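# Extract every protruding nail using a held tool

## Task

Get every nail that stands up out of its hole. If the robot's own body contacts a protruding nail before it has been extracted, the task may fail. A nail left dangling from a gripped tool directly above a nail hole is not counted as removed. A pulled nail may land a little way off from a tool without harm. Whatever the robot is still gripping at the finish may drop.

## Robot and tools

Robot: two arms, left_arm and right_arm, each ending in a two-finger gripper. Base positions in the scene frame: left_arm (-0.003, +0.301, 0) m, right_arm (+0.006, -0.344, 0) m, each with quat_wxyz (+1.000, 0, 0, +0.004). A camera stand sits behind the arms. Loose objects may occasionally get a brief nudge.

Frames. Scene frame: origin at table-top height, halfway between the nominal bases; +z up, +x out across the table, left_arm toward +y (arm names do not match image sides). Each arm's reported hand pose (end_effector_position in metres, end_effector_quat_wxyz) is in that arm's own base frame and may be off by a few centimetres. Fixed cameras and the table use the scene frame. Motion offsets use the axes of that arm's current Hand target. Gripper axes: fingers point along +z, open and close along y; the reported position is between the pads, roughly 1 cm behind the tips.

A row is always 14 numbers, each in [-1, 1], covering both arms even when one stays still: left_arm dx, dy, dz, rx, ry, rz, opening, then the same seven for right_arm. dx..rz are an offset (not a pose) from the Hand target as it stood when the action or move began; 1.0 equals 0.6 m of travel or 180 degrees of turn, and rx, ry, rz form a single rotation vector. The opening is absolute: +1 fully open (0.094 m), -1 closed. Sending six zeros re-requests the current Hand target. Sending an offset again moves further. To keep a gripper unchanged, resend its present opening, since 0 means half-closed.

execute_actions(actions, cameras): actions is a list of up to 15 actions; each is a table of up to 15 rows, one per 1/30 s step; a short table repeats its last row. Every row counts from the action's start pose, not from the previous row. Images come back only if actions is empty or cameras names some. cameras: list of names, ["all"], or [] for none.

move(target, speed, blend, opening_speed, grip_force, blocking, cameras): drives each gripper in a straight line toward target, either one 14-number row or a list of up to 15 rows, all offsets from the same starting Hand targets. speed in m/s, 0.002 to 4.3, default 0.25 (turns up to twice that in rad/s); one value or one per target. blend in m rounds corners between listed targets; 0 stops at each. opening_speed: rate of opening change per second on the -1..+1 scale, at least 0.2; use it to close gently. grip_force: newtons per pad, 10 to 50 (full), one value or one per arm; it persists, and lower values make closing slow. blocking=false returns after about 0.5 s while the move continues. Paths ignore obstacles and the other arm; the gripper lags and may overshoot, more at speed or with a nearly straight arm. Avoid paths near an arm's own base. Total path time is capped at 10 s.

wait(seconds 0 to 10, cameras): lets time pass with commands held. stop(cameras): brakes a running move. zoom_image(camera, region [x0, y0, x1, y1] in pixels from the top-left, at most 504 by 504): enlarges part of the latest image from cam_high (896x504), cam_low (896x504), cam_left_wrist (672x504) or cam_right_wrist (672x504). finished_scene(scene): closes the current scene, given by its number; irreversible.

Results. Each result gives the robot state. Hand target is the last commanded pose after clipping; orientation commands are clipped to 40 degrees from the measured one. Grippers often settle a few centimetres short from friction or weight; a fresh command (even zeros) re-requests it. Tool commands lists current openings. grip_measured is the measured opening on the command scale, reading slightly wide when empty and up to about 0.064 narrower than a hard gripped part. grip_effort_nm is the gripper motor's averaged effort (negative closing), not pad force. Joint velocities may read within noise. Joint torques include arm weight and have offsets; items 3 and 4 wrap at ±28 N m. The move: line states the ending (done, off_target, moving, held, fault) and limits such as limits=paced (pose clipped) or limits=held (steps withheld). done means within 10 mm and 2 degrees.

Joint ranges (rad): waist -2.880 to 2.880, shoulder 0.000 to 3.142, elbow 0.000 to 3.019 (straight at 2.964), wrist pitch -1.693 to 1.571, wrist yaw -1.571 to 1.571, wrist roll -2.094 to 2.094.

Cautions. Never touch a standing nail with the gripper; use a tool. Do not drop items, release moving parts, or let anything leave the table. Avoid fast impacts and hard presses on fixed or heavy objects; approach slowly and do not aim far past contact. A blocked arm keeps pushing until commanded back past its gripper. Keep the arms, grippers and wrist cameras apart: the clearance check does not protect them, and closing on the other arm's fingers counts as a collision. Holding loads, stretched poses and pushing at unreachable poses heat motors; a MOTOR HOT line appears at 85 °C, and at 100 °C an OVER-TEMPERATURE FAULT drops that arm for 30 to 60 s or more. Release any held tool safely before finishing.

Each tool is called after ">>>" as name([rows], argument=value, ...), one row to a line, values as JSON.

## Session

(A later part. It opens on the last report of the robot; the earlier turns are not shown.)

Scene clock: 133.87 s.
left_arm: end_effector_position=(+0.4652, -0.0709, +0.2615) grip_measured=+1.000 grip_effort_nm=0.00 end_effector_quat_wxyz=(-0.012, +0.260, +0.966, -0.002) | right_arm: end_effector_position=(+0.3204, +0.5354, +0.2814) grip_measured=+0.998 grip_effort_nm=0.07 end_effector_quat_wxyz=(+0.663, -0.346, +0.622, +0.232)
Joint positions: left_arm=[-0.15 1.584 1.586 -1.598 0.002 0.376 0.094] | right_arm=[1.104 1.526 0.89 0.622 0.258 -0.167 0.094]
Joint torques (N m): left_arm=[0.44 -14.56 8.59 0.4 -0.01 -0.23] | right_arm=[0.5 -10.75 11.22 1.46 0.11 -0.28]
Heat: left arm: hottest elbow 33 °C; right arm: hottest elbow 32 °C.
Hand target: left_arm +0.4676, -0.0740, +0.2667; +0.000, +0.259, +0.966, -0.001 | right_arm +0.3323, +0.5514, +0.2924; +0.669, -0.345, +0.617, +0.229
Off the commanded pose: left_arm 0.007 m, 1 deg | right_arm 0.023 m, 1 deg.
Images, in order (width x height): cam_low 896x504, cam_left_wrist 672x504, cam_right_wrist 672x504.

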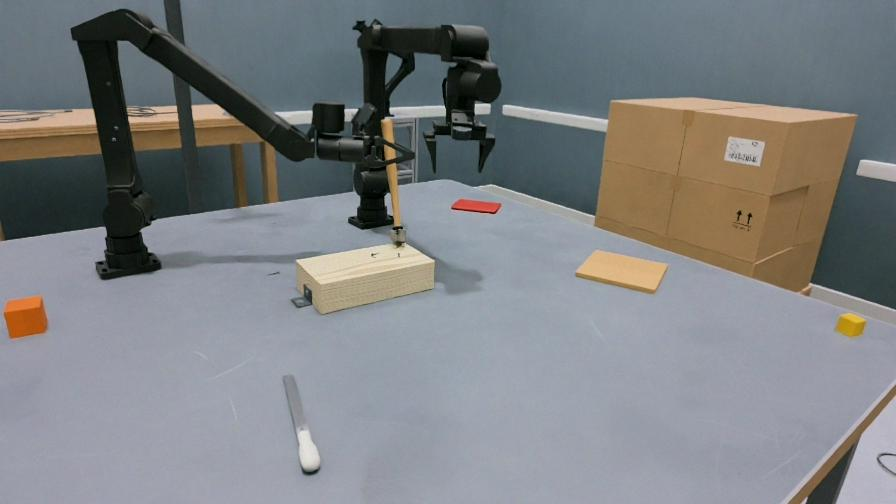

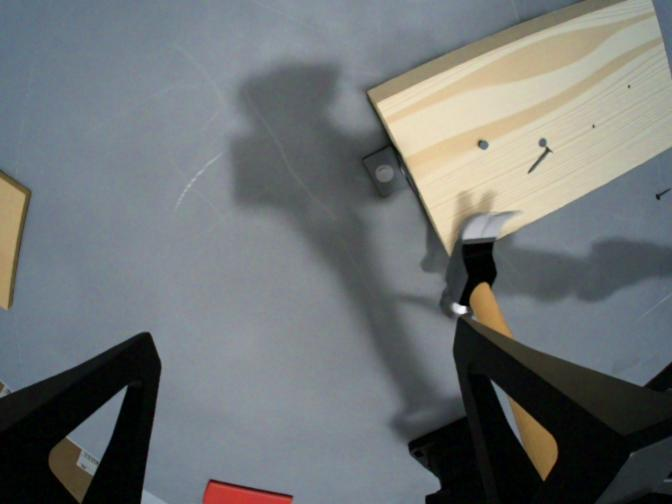

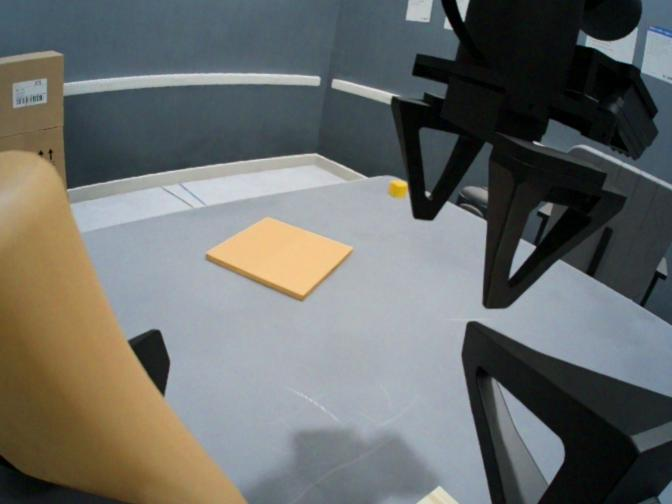

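>>> move(target=[0,0,0,0,0,0,1,0,0,0,0,0,0,-0.9], cameras=["cam_low","cam_right_wrist","cam_left_wrist"])

Scene clock: 134.70 s.
left_arm: end_effector_position=(+0.4652, -0.0709, +0.2615) grip_measured=+1.000 grip_effort_nm=0.00 end_effector_quat_wxyz=(-0.012, +0.260, +0.966, -0.002) | right_arm: end_effector_position=(+0.3204, +0.5373, +0.2786) grip_measured=-0.463 grip_effort_nm=-1.07 end_effector_quat_wxyz=(+0.660, -0.349, +0.624, +0.231)
Joint positions: left_arm=[-0.15 1.584 1.586 -1.598 0.002 0.376 0.094] | right_arm=[1.105 1.531 0.894 0.614 0.259 -0.167 0.025]
Joint torques (N m): left_arm=[0.5 -14.56 8.62 0.43 -0.01 -0.23] | right_arm=[-0.44 -11.22 12.1 1.5 0.1 -0.25]
Heat: left arm: hottest elbow 33 °C; right arm: hottest elbow 32 °C.
Hand target: left_arm +0.4676, -0.0740, +0.2667; +0.000, +0.259, +0.966, -0.001 | right_arm +0.3323, +0.5514, +0.2926; +0.669, -0.345, +0.617, +0.229
Off the commanded pose: left_arm 0.007 m, 1 deg | right_arm 0.023 m, 1 deg.
move: off_target (right_arm)
Images, in order (width x height): cam_low 896x504, cam_left_wrist 672x504, cam_right_wrist 672x504.

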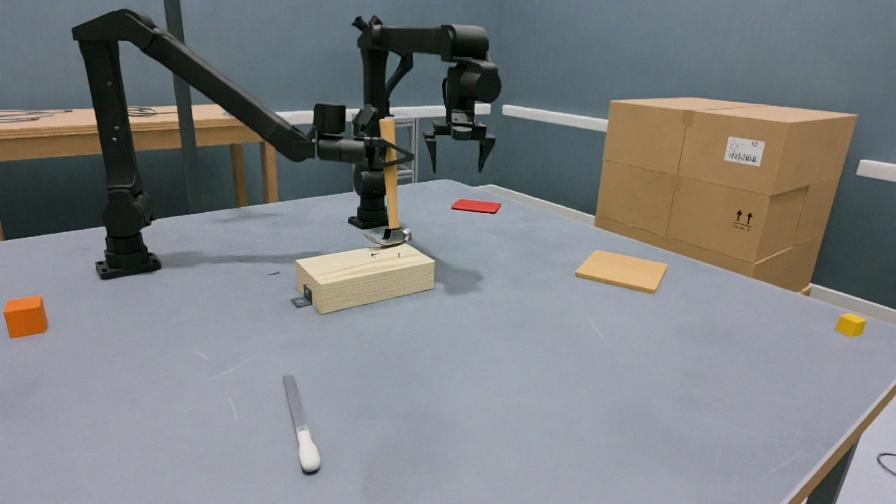

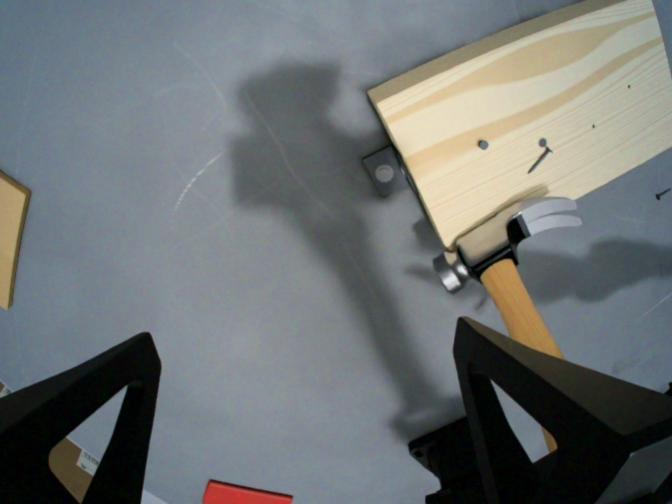

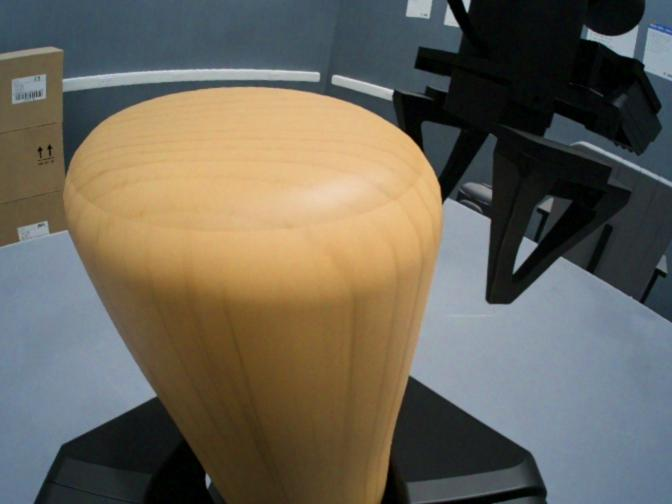

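>>> move([
  [0,0,0,0,0,0,1,-0.05,-0.0075,-0.203,0,0,0,-0.9],
  [0,0,0,0,0,0,1,0.055,-0.022,-0.265,-0.045,0.501,0.046,-0.9],
], speed=0.4, blend=[0.03,0], cameras=["cam_low","cam_right_wrist","cam_high"])

Scene clock: 141.30 s.
left_arm: end_effector_position=(+0.4652, -0.0709, +0.2615) grip_measured=+1.000 grip_effort_nm=0.00 end_effector_quat_wxyz=(-0.012, +0.260, +0.966, -0.002) | right_arm: end_effector_position=(+0.2336, +0.4122, +0.2374) grip_measured=-0.463 grip_effort_nm=-1.07 end_effector_quat_wxyz=(-0.014, -0.414, +0.910, -0.011)
Joint positions: left_arm=[-0.15 1.584 1.586 -1.598 0.002 0.376 0.094] | right_arm=[1.057 1.601 1.544 -1.549 0.001 0.203 0.025]
Joint torques (N m): left_arm=[0.32 -14.56 8.61 0.42 -0.01 -0.23] | right_arm=[0.44 -14.15 13.16 -1.25 -0.1 -0.02]
Heat: left arm: hottest elbow 33 °C; right arm: hottest elbow 33 °C.
Hand target: left_arm +0.4676, -0.0740, +0.2667; +0.000, +0.259, +0.966, -0.001 | right_arm +0.2403, +0.4204, +0.2625; -0.004, -0.406, +0.914, +0.000
Off the commanded pose: left_arm 0.007 m, 1 deg | right_arm 0.027 m, 2 deg.
move: off_target (right_arm)
Images, in order (width x height): cam_high 896x504, cam_low 896x504, cam_right_wrist 672x504.

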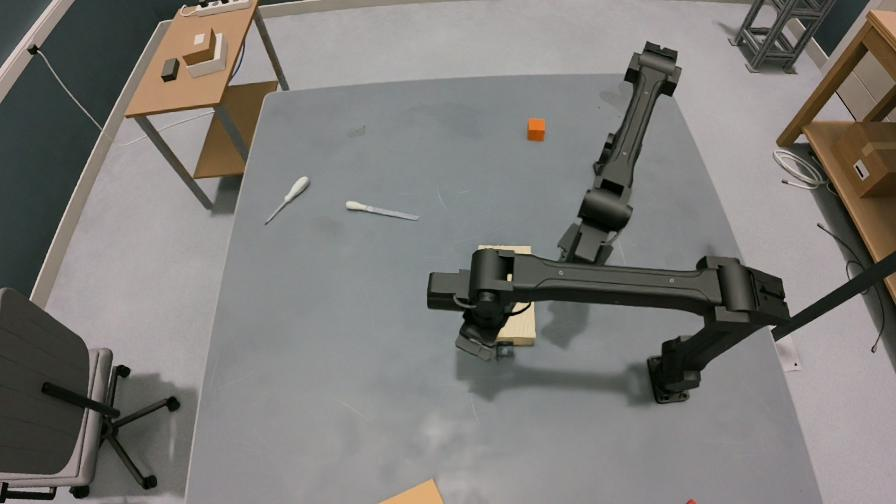

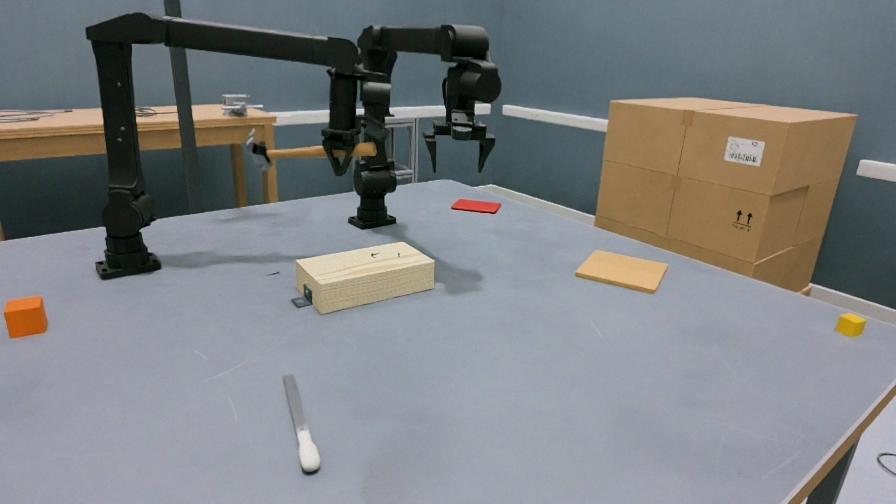

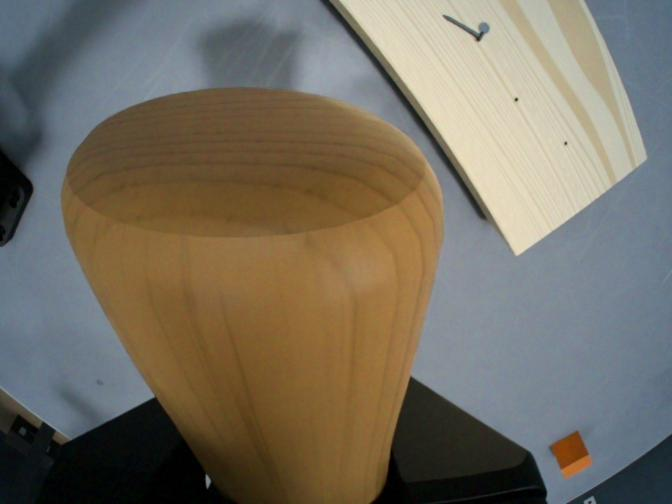

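>>> zoom_image(camera="cam_low", region=[220, 80, 420, 220])

Scaled by 2.520 from the camera's 896x504 image, which has a finer 1280x720 frame.

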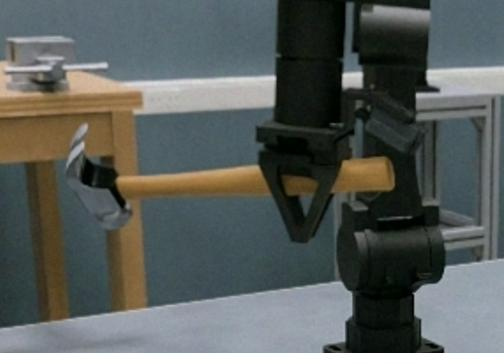

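>>> move(target=[0,0,0,0,0,0,1,0,0,0.33,0,0,0,-0.9], speed=0.25, cameras=["cam_low","cam_right_wrist"])

>>> zoom_image(camera="cam_low", region=[200, 140, 400, 280])

Scene clock: 143.17 s.
left_arm: end_effector_position=(+0.4652, -0.0709, +0.2615) grip_measured=+1.000 grip_effort_nm=0.00 end_effector_quat_wxyz=(-0.012, +0.260, +0.966, -0.002) | right_arm: end_effector_position=(+0.2377, +0.4196, +0.0599) grip_measured=-0.463 grip_effort_nm=-1.07 end_effector_quat_wxyz=(-0.004, -0.414, +0.910, -0.004)
Joint positions: left_arm=[-0.15 1.584 1.586 -1.598 0.002 0.376 0.094] | right_arm=[1.057 1.735 1.229 -1.076 0.001 0.203 0.025]
Joint torques (N m): left_arm=[0.38 -14.56 8.59 0.42 -0.01 -0.23] | right_arm=[0.15 -14.92 7.19 -0.16 -0.07 0]
Heat: left arm: hottest elbow 33 °C; right arm: hottest elbow 33 °C.
Hand target: left_arm +0.4676, -0.0740, +0.2667; +0.000, +0.259, +0.966, -0.001 | right_arm +0.2388, +0.4196, +0.0644; -0.004, -0.406, +0.914, +0.000
Off the commanded pose: left_arm 0.007 m, 1 deg | right_arm 0.005 m, 1 deg.
move: done
Images, in order (width x height): cam_low 896x504, cam_right_wrist 672x504.

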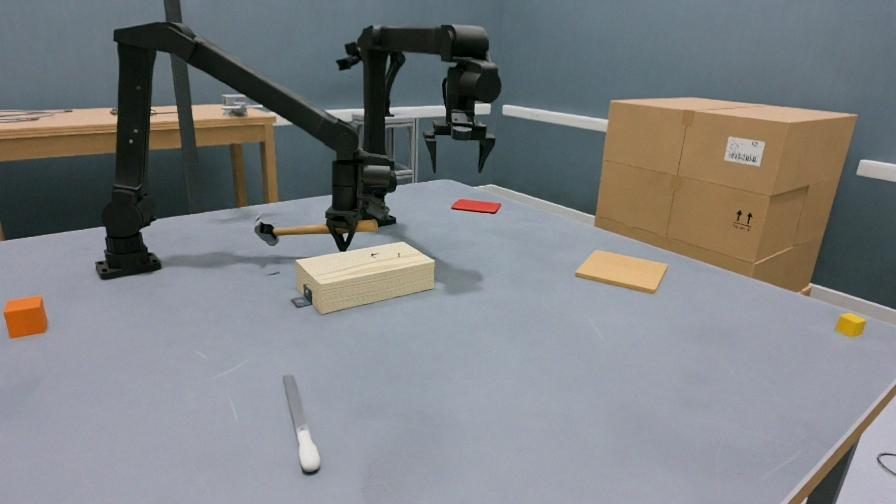

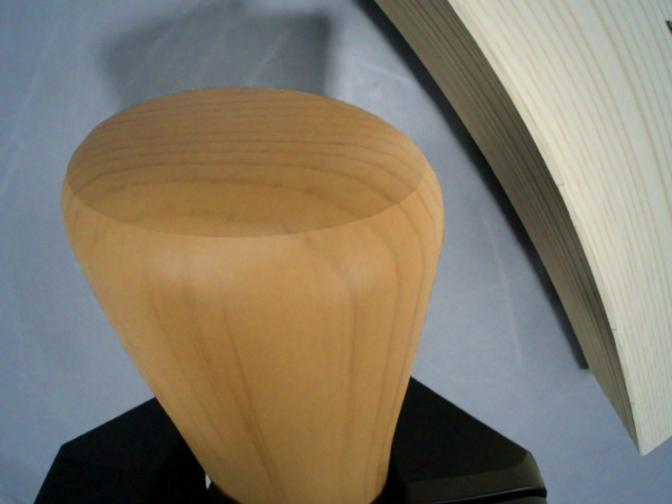

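Scaled by 2.520 from the camera's 896x504 image, which has a finer 1280x720 frame.

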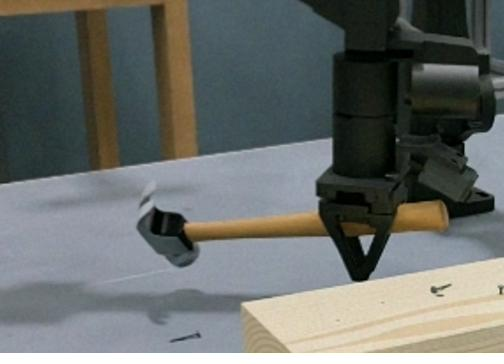

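>>> move(target=[0,0,0,0,0,0,1,0,0,0.07,0,0,0,-0.9], speed=0.12, cameras=["cam_low"])

>>> zoom_image(camera="cam_low", region=[200, 160, 400, 300])

Scene clock: 151.00 s.
left_arm: end_effector_position=(+0.4652, -0.0709, +0.2615) grip_measured=+1.000 grip_effort_nm=0.00 end_effector_quat_wxyz=(-0.012, +0.260, +0.966, -0.002) | right_arm: end_effector_position=(+0.2383, +0.4214, +0.0281) grip_measured=-0.462 grip_effort_nm=-1.07 end_effector_quat_wxyz=(+0.000, -0.414, +0.910, +0.002)
Joint positions: left_arm=[-0.15 1.584 1.586 -1.598 0.002 0.376 0.094] | right_arm=[1.056 1.776 1.189 -0.982 -0.002 0.203 0.025]
Joint torques (N m): left_arm=[0.38 -14.51 8.59 0.42 -0.01 -0.23] | right_arm=[0.32 -14.15 6.31 0.35 0.03 0]
Heat: left arm: hottest elbow 33 °C; right arm: hottest elbow 32 °C.
Hand target: left_arm +0.4676, -0.0740, +0.2667; +0.000, +0.259, +0.966, -0.001 | right_arm +0.2383, +0.4195, +0.0224; -0.004, -0.406, +0.914, +0.000
Off the commanded pose: left_arm 0.007 m, 1 deg | right_arm 0.006 m, 1 deg.
move: done
Images, in order (width x height): cam_low 896x504.

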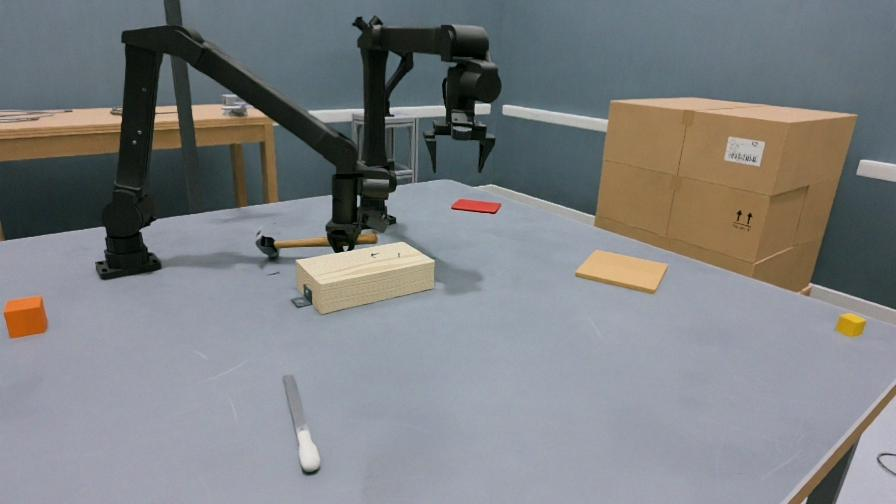

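Scaled by 2.520 from the camera's 896x504 image, which has a finer 1280x720 frame.

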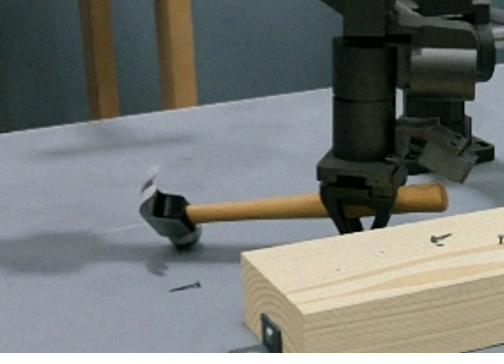

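>>> move(target=[0,0,0,0,0,0,1,0,0,0,0,0,0,1], opening_speed=1.5, cameras=["cam_low","cam_right_wrist"])

>>> zoom_image(camera="cam_low", region=[200, 160, 400, 300])

Scene clock: 152.87 s.
left_arm: end_effector_position=(+0.4652, -0.0709, +0.2615) grip_measured=+1.000 grip_effort_nm=-0.01 end_effector_quat_wxyz=(-0.012, +0.260, +0.966, -0.002) | right_arm: end_effector_position=(+0.2383, +0.4214, +0.0281) grip_measured=+0.997 grip_effort_nm=0.07 end_effector_quat_wxyz=(+0.000, -0.414, +0.910, +0.002)
Joint positions: left_arm=[-0.15 1.584 1.586 -1.598 0.002 0.376 0.094] | right_arm=[1.056 1.776 1.189 -0.982 -0.003 0.203 0.094]
Joint torques (N m): left_arm=[0.38 -14.56 8.59 0.39 -0.01 -0.24] | right_arm=[0.32 -14.04 6.41 0.39 0.05 -0.01]
Heat: left arm: hottest elbow 33 °C; right arm: hottest elbow 32 °C.
Hand target: left_arm +0.4676, -0.0740, +0.2667; +0.000, +0.259, +0.966, -0.001 | right_arm +0.2383, +0.4195, +0.0224; -0.004, -0.406, +0.914, +0.000
Off the commanded pose: left_arm 0.007 m, 1 deg | right_arm 0.006 m, 1 deg.
move: done
Images, in order (width x height): cam_low 896x504, cam_right_wrist 672x504.

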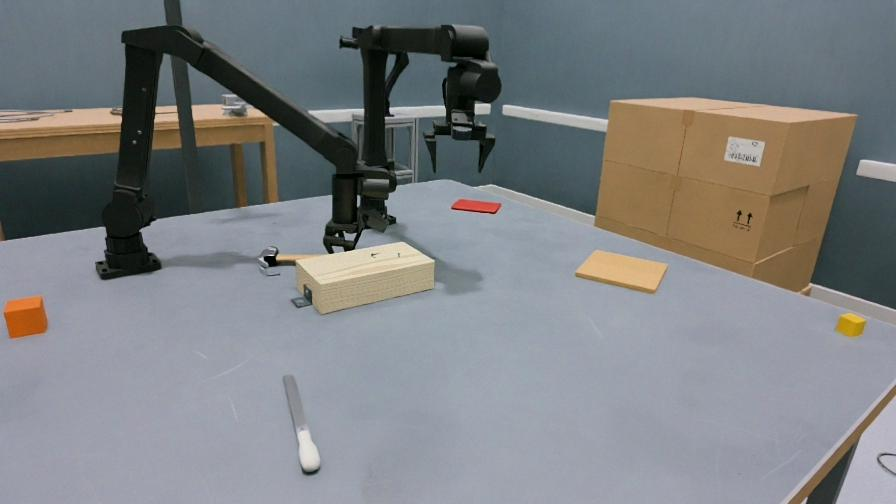

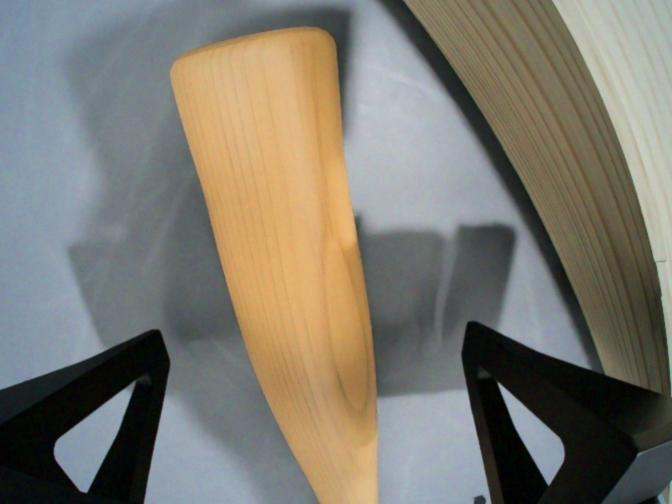

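Scaled by 2.520 from the camera's 896x504 image, which has a finer 1280x720 frame.

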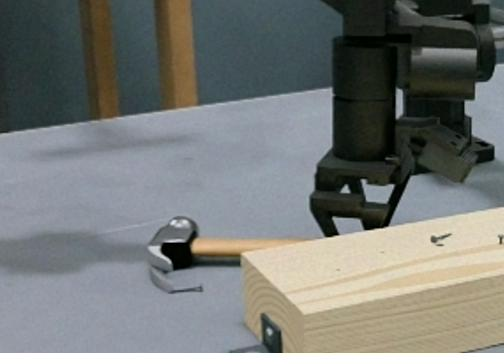

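>>> move(target=[0,0,0,0,0,0,1,0.06,0,0.018,0,0,-0.07,1], speed=0.15, cameras=["cam_right_wrist"])

Scene clock: 154.70 s.
left_arm: end_effector_position=(+0.4652, -0.0709, +0.2615) grip_measured=+1.000 grip_effort_nm=-0.01 end_effector_quat_wxyz=(-0.012, +0.260, +0.966, -0.002) | right_arm: end_effector_position=(+0.2230, +0.3987, +0.0193) grip_measured=+0.998 grip_effort_nm=0.07 end_effector_quat_wxyz=(+0.003, -0.491, +0.871, +0.005)
Joint positions: left_arm=[-0.15 1.584 1.586 -1.598 0.002 0.376 0.094] | right_arm=[1.06 1.725 1.088 -0.924 -0.005 0.033 0.094]
Joint torques (N m): left_arm=[0.38 -14.56 8.61 0.42 -0.01 -0.23] | right_arm=[1.32 -14.1 4.71 0.53 0.1 -0.34]
Heat: left arm: hottest elbow 33 °C; right arm: hottest elbow 31 °C.
Hand target: left_arm +0.4676, -0.0740, +0.2667; +0.000, +0.259, +0.966, -0.001 | right_arm +0.2142, +0.3927, +0.0119; -0.004, -0.504, +0.864, +0.000
Off the commanded pose: left_arm 0.007 m, 1 deg | right_arm 0.013 m, 2 deg.
move: off_target (right_arm)
Images, in order (width x height): cam_right_wrist 672x504.

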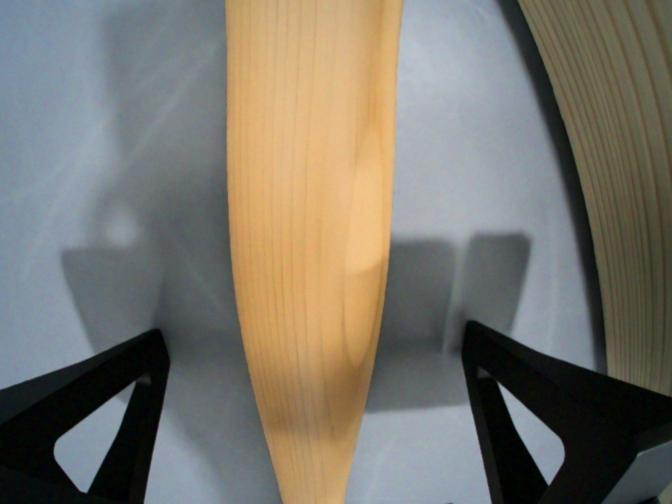

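>>> move(target=[0,0,0,0,0,0,1,0,0,0,0,0,0,-1])

>>> move(target=[0,0,0,0,0,0,1,0,0,-0.4,0,0,0,-1], speed=0.3, cameras=["cam_low","cam_right_wrist"])

>>> zoom_image(camera="cam_low", region=[220, 80, 420, 220])

Scene clock: 155.37 s.
left_arm: end_effector_position=(+0.4652, -0.0709, +0.2615) grip_measured=+1.000 grip_effort_nm=0.00 end_effector_quat_wxyz=(-0.012, +0.260, +0.966, -0.002) | right_arm: end_effector_position=(+0.2214, +0.3982, +0.0193) grip_measured=-0.323 grip_effort_nm=-1.25 end_effector_quat_wxyz=(+0.003, -0.494, +0.870, +0.005)
Joint positions: left_arm=[-0.15 1.584 1.586 -1.598 0.002 0.376 0.094] | right_arm=[1.062 1.722 1.085 -0.923 -0.005 0.03 0.032]
Joint torques (N m): left_arm=[0.44 -14.51 8.59 0.4 -0.02 -0.23] | right_arm=[1.67 -13.63 5.05 0.54 0.12 -0.32]
Heat: left arm: hottest elbow 33 °C; right arm: hottest elbow 31 °C.
Hand target: left_arm +0.4676, -0.0740, +0.2667; +0.000, +0.259, +0.966, -0.001 | right_arm +0.2142, +0.3926, +0.0118; -0.004, -0.504, +0.864, +0.000
Off the commanded pose: left_arm 0.007 m, 1 deg | right_arm 0.012 m, 2 deg.
move: off_target (right_arm)

Scene clock: 156.97 s.
left_arm: end_effector_position=(+0.4652, -0.0709, +0.2615) grip_measured=+1.000 grip_effort_nm=-0.01 end_effector_quat_wxyz=(-0.012, +0.260, +0.966, -0.002) | right_arm: end_effector_position=(+0.2117, +0.3802, +0.2192) grip_measured=-0.317 grip_effort_nm=-1.07 end_effector_quat_wxyz=(-0.028, -0.495, +0.868, -0.015)
Joint positions: left_arm=[-0.15 1.584 1.586 -1.598 0.002 0.376 0.094] | right_arm=[1.062 1.523 1.403 -1.514 -0.003 0.027 0.032]
Joint torques (N m): left_arm=[0.38 -14.51 8.59 0.4 -0.01 -0.22] | right_arm=[0.62 -14.15 13.29 -0.99 0.03 -0.3]
Heat: left arm: hottest elbow 33 °C; right arm: hottest elbow 31 °C.
Hand target: left_arm +0.4676, -0.0740, +0.2667; +0.000, +0.259, +0.966, -0.001 | right_arm +0.2160, +0.3937, +0.2520; -0.004, -0.504, +0.864, +0.000
Off the commanded pose: left_arm 0.007 m, 1 deg | right_arm 0.036 m, 3 deg.
move: off_target (right_arm)
Images, in order (width x height): cam_low 896x504, cam_right_wrist 672x504.

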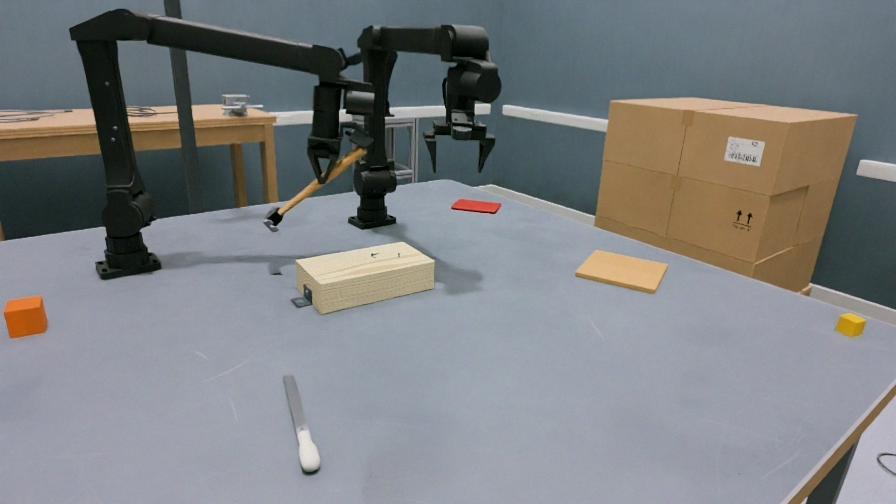

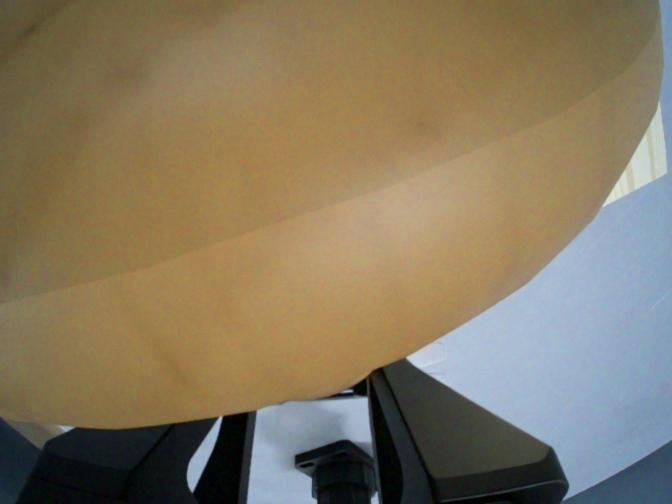

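Scaled by 2.520 from the camera's 896x504 image, which has a finer 1280x720 frame.

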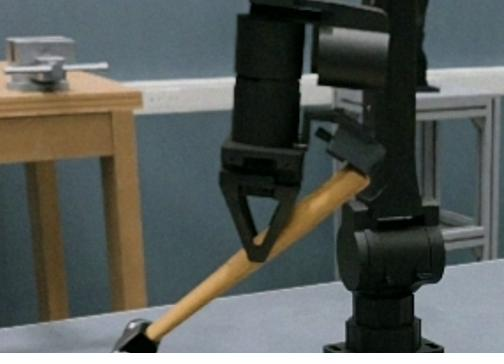

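>>> move(target=[0,0,0,0,0,0,1,0,0,0.15,0,0,0,-1], speed=0.2, cameras=["cam_low"])

>>> zoom_image(camera="cam_low", region=[220, 140, 420, 280])

Scene clock: 158.93 s.
left_arm: end_effector_position=(+0.4652, -0.0709, +0.2615) grip_measured=+1.000 grip_effort_nm=-0.01 end_effector_quat_wxyz=(-0.012, +0.260, +0.966, -0.002) | right_arm: end_effector_position=(+0.2171, +0.3899, +0.1557) grip_measured=-0.317 grip_effort_nm=-1.07 end_effector_quat_wxyz=(-0.010, -0.495, +0.869, -0.004)
Joint positions: left_arm=[-0.15 1.584 1.586 -1.598 0.002 0.376 0.094] | right_arm=[1.062 1.558 1.276 -1.311 -0.003 0.027 0.032]
Joint torques (N m): left_arm=[0.38 -14.56 8.61 0.42 -0.01 -0.23] | right_arm=[1.26 -13.63 8.16 0.29 0.1 -0.28]
Heat: left arm: hottest elbow 33 °C; right arm: hottest elbow 31 °C.
Hand target: left_arm +0.4676, -0.0740, +0.2667; +0.000, +0.259, +0.966, -0.001 | right_arm +0.2154, +0.3933, +0.1619; -0.004, -0.504, +0.864, +0.000
Off the commanded pose: left_arm 0.007 m, 1 deg | right_arm 0.007 m, 1 deg.
move: done
Images, in order (width x height): cam_low 896x504.

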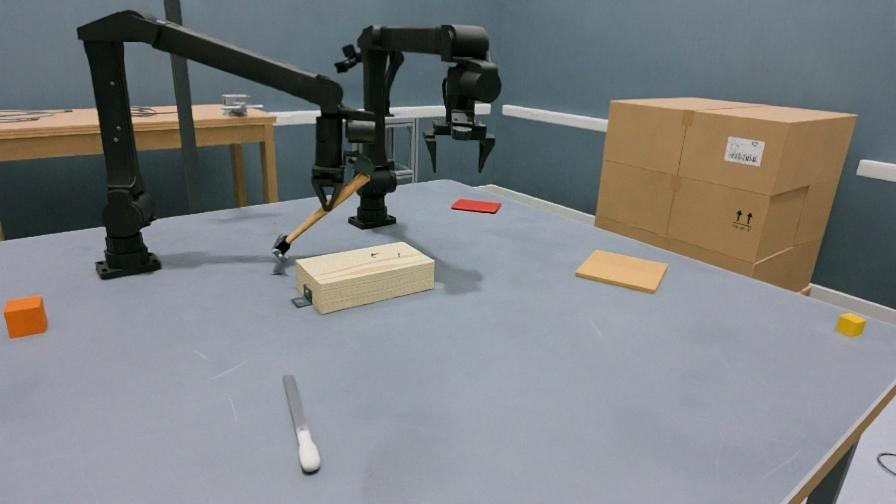

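Scaled by 2.520 from the camera's 896x504 image, which has a finer 1280x720 frame.

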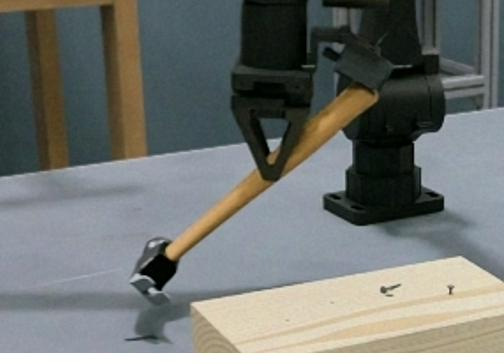

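>>> move([
  [0,0,0,0,0,0,1,0,0,0.06,0,0,0,-1],
  [0,0,0,0,0,0,1,0,0,0.07,0,-0.25,0,-1],
], speed=0.2, cameras=["cam_low"])

>>> zoom_image(camera="cam_low", region=[220, 140, 420, 280])

Scene clock: 162.60 s.
left_arm: end_effector_position=(+0.4652, -0.0709, +0.2615) grip_measured=+1.000 grip_effort_nm=0.00 end_effector_quat_wxyz=(-0.012, +0.260, +0.966, -0.002) | right_arm: end_effector_position=(+0.2189, +0.3967, +0.1238) grip_measured=-0.317 grip_effort_nm=-1.07 end_effector_quat_wxyz=(+0.325, -0.460, +0.803, +0.195)
Joint positions: left_arm=[-0.15 1.584 1.586 -1.598 0.002 0.376 0.094] | right_arm=[1.07 1.231 0.651 -0.213 0.007 0.027 0.032]
Joint torques (N m): left_arm=[0.38 -14.56 8.61 0.42 -0.01 -0.23] | right_arm=[1.44 -8.29 6.19 1.88 0.18 -0.26]
Heat: left arm: hottest elbow 33 °C; right arm: hottest elbow 31 °C.
Hand target: left_arm +0.4676, -0.0740, +0.2667; +0.000, +0.259, +0.966, -0.001 | right_arm +0.2151, +0.3932, +0.1199; +0.327, -0.466, +0.800, +0.193
Off the commanded pose: left_arm 0.007 m, 1 deg | right_arm 0.007 m, 1 deg.
move: done
Images, in order (width x height): cam_low 896x504.

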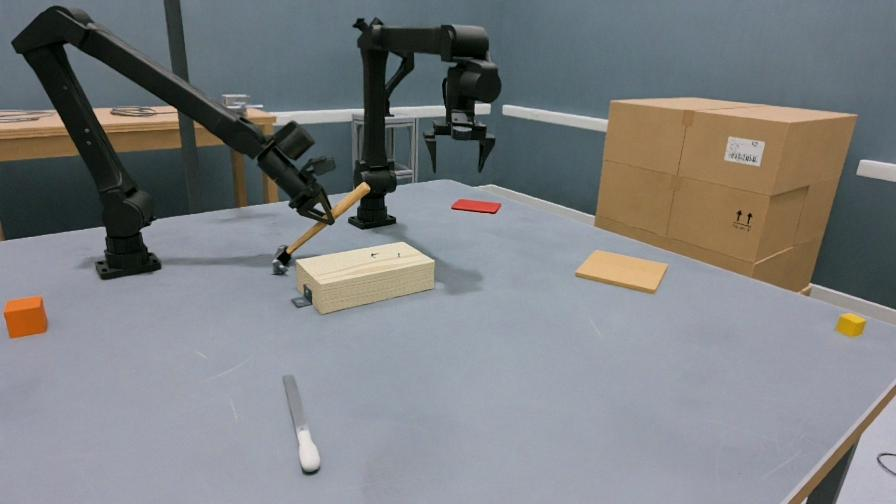

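Scaled by 2.520 from the camera's 896x504 image, which has a finer 1280x720 frame.

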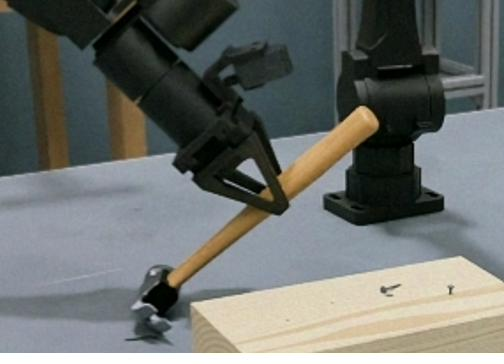

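>>> move([
  [0,0,0,0,0,0,1,-0.1875,0,-0.19,0,0,0,-1],
  [0,0,0,0,0,0,1,-0.406,-0.149,-0.163,-0.036,-0.265,0.262,-1],
], speed=0.35, blend=[0.04,0], cameras=["cam_low","cam_left_wrist"])

>>> zoom_image(camera="cam_low", region=[320, 130, 460, 300])

Scene clock: 166.17 s.
left_arm: end_effector_position=(+0.4652, -0.0709, +0.2615) grip_measured=+1.000 grip_effort_nm=0.00 end_effector_quat_wxyz=(-0.012, +0.260, +0.966, -0.002) | right_arm: end_effector_position=(+0.3433, +0.4355, +0.3181) grip_measured=-0.317 grip_effort_nm=-1.07 end_effector_quat_wxyz=(+0.470, -0.041, +0.746, +0.470)
Joint positions: left_arm=[-0.15 1.584 1.586 -1.598 0.002 0.376 0.094] | right_arm=[0.933 1.241 0.798 0.328 0.092 0.742 0.032]
Joint torques (N m): left_arm=[0.38 -14.56 8.59 0.43 -0.01 -0.23] | right_arm=[0.67 -10.46 10.47 4.7 0.13 0.28]
Heat: left arm: hottest elbow 33 °C; right arm: hottest elbow 31 °C.
Hand target: left_arm +0.4676, -0.0740, +0.2667; +0.000, +0.259, +0.966, -0.001 | right_arm +0.3453, +0.4400, +0.3601; +0.486, -0.019, +0.707, +0.513
Off the commanded pose: left_arm 0.007 m, 1 deg | right_arm 0.042 m, 7 deg.
move: off_target (right_arm)
Images, in order (width x height): cam_low 896x504, cam_left_wrist 672x504.

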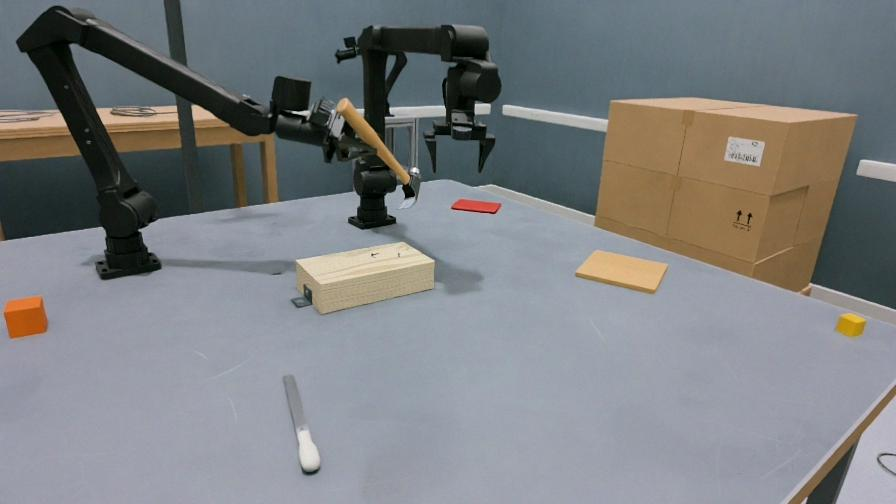

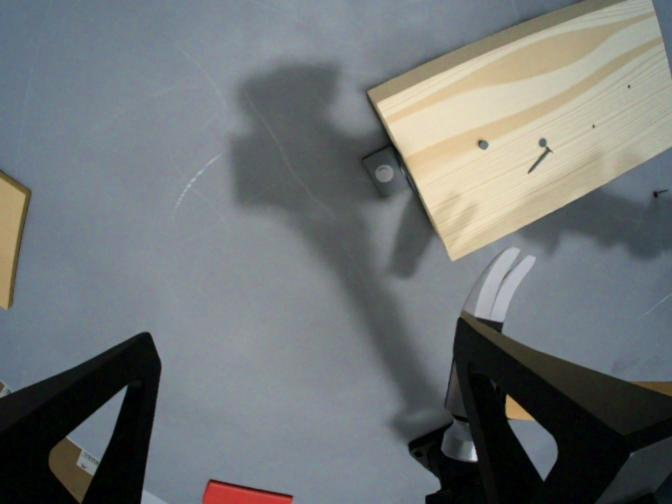

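Scaled by 2.965 from the camera's 896x504 image, which has a finer 1280x720 frame.

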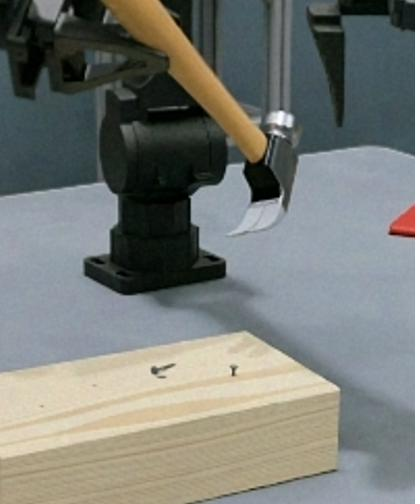

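>>> move(target=[0,0.08,-0.08,0,0,0,1,0,0,0,0,0.14,0,-1], speed=0.3, cameras=["cam_low","cam_left_wrist"])

>>> zoom_image(camera="cam_low", region=[320, 130, 460, 300])

Scene clock: 168.07 s.
left_arm: end_effector_position=(+0.4796, -0.0362, +0.3008) grip_measured=+1.000 grip_effort_nm=0.00 end_effector_quat_wxyz=(-0.004, +0.259, +0.966, -0.002) | right_arm: end_effector_position=(+0.3298, +0.4274, +0.2774) grip_measured=-0.317 grip_effort_nm=-1.07 end_effector_quat_wxyz=(+0.275, -0.129, +0.837, +0.455)
Joint positions: left_arm=[-0.074 1.607 1.718 -1.69 0.002 0.451 0.094] | right_arm=[0.809 1.241 0.912 -0.149 -0.333 0.707 0.032]
Joint torques (N m): left_arm=[1.55 -12.86 11.99 -0.34 -0.03 -0.08] | right_arm=[-0.09 -12.51 15.92 2.59 -0.36 -0.07]
Heat: left arm: hottest elbow 33 °C; right arm: hottest elbow 32 °C.
Hand target: left_arm +0.4917, -0.0324, +0.3146; +0.000, +0.259, +0.966, -0.001 | right_arm +0.3452, +0.4400, +0.3602; +0.320, -0.130, +0.796, +0.497
Off the commanded pose: left_arm 0.019 m, 0 deg | right_arm 0.085 m, 8 deg.
joint sent to its limit (left arm) — joint 4 (wrist pitch), lower limit. The joint targets still meet the commanded pose.
move: off_target (left_arm, right_arm)
Images, in order (width x height): cam_low 896x504, cam_left_wrist 672x504.

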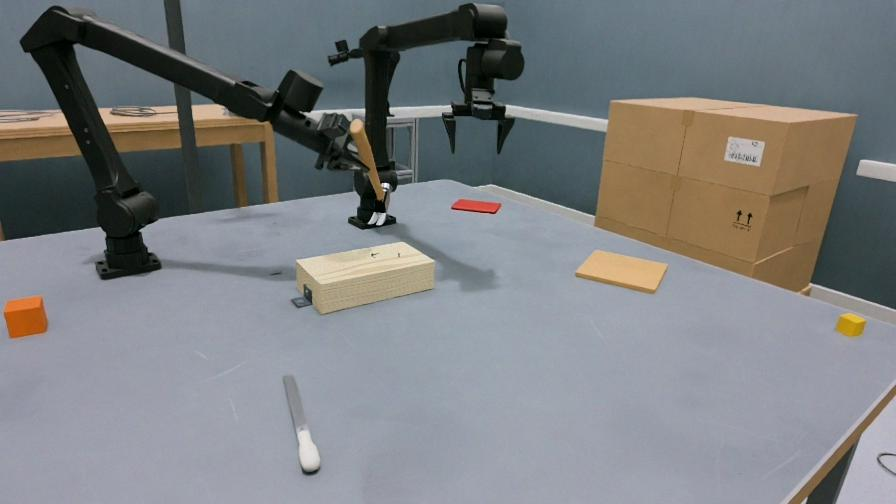

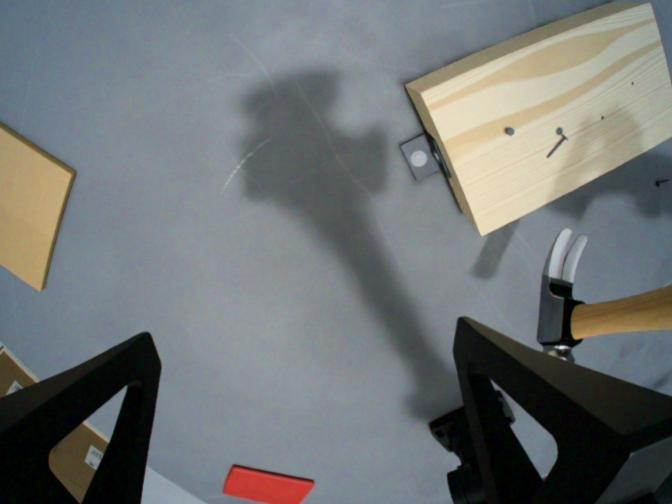

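Scaled by 2.965 from the camera's 896x504 image, which has a finer 1280x720 frame.

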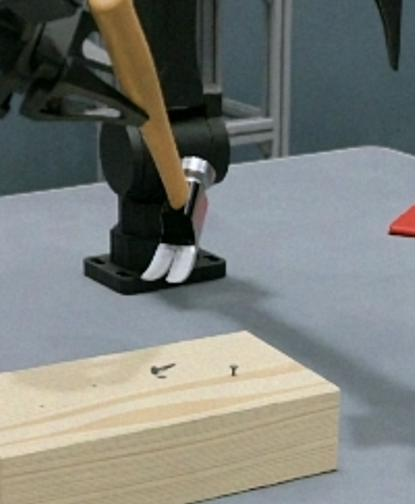

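>>> move(target=[0,0,0,0,0,0,1,0.020,-0.074,0.032,-0.0355,0.0393,-0.0167,-1], speed=0.25, cameras=["cam_low","cam_left_wrist"])

>>> zoom_image(camera="cam_left_wrist", region=[420, 80, 640, 300])

>>> zoom_image(camera="cam_low", region=[340, 180, 460, 300])

Scene clock: 170.17 s.
left_arm: end_effector_position=(+0.4796, -0.0362, +0.3008) grip_measured=+1.000 grip_effort_nm=0.00 end_effector_quat_wxyz=(-0.004, +0.260, +0.966, -0.002) | right_arm: end_effector_position=(+0.3483, +0.4187, +0.2476) grip_measured=-0.317 grip_effort_nm=-1.07 end_effector_quat_wxyz=(+0.226, -0.186, +0.822, +0.489)
Joint positions: left_arm=[-0.074 1.607 1.718 -1.69 0.002 0.451 0.094] | right_arm=[0.699 1.334 0.912 -0.109 -0.591 0.598 0.032]
Joint torques (N m): left_arm=[1.67 -12.81 11.96 -0.34 -0.02 -0.07] | right_arm=[0.67 -12.1 14.64 3.59 -0.53 -0.02]
Heat: left arm: hottest elbow 33 °C; right arm: hottest elbow 33 °C.
Hand target: left_arm +0.4917, -0.0324, +0.3146; +0.000, +0.259, +0.966, -0.001 | right_arm +0.3668, +0.4370, +0.3153; +0.275, -0.199, +0.782, +0.523
Off the commanded pose: left_arm 0.019 m, 0 deg | right_arm 0.073 m, 8 deg.
joint sent to its limit (left arm) — joint 4 (wrist pitch), lower limit. The joint targets still meet the commanded pose.
move: off_target (left_arm, right_arm)
Images, in order (width x height): cam_low 896x504, cam_left_wrist 672x504.

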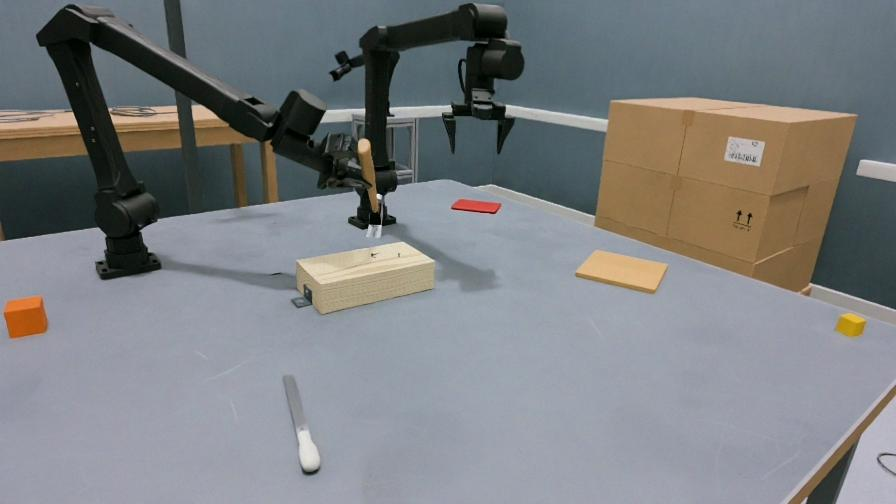

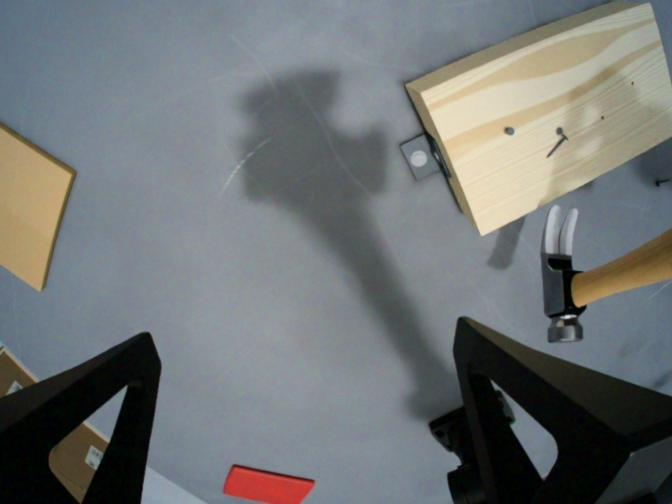

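Scaled by 2.291 from the camera's 672x504 image, which has a finer 960x720 frame.

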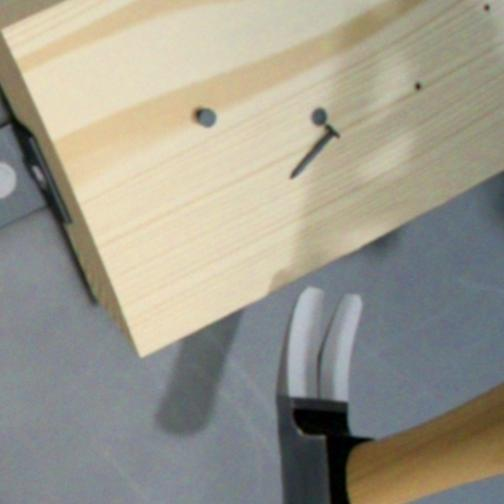

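Scaled by 4.200 from the camera's 896x504 image, which has a finer 1280x720 frame.

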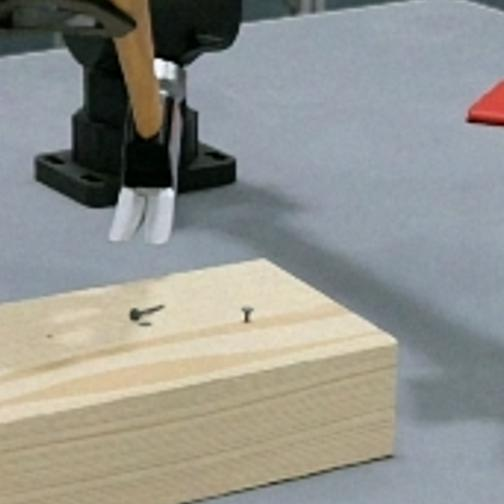

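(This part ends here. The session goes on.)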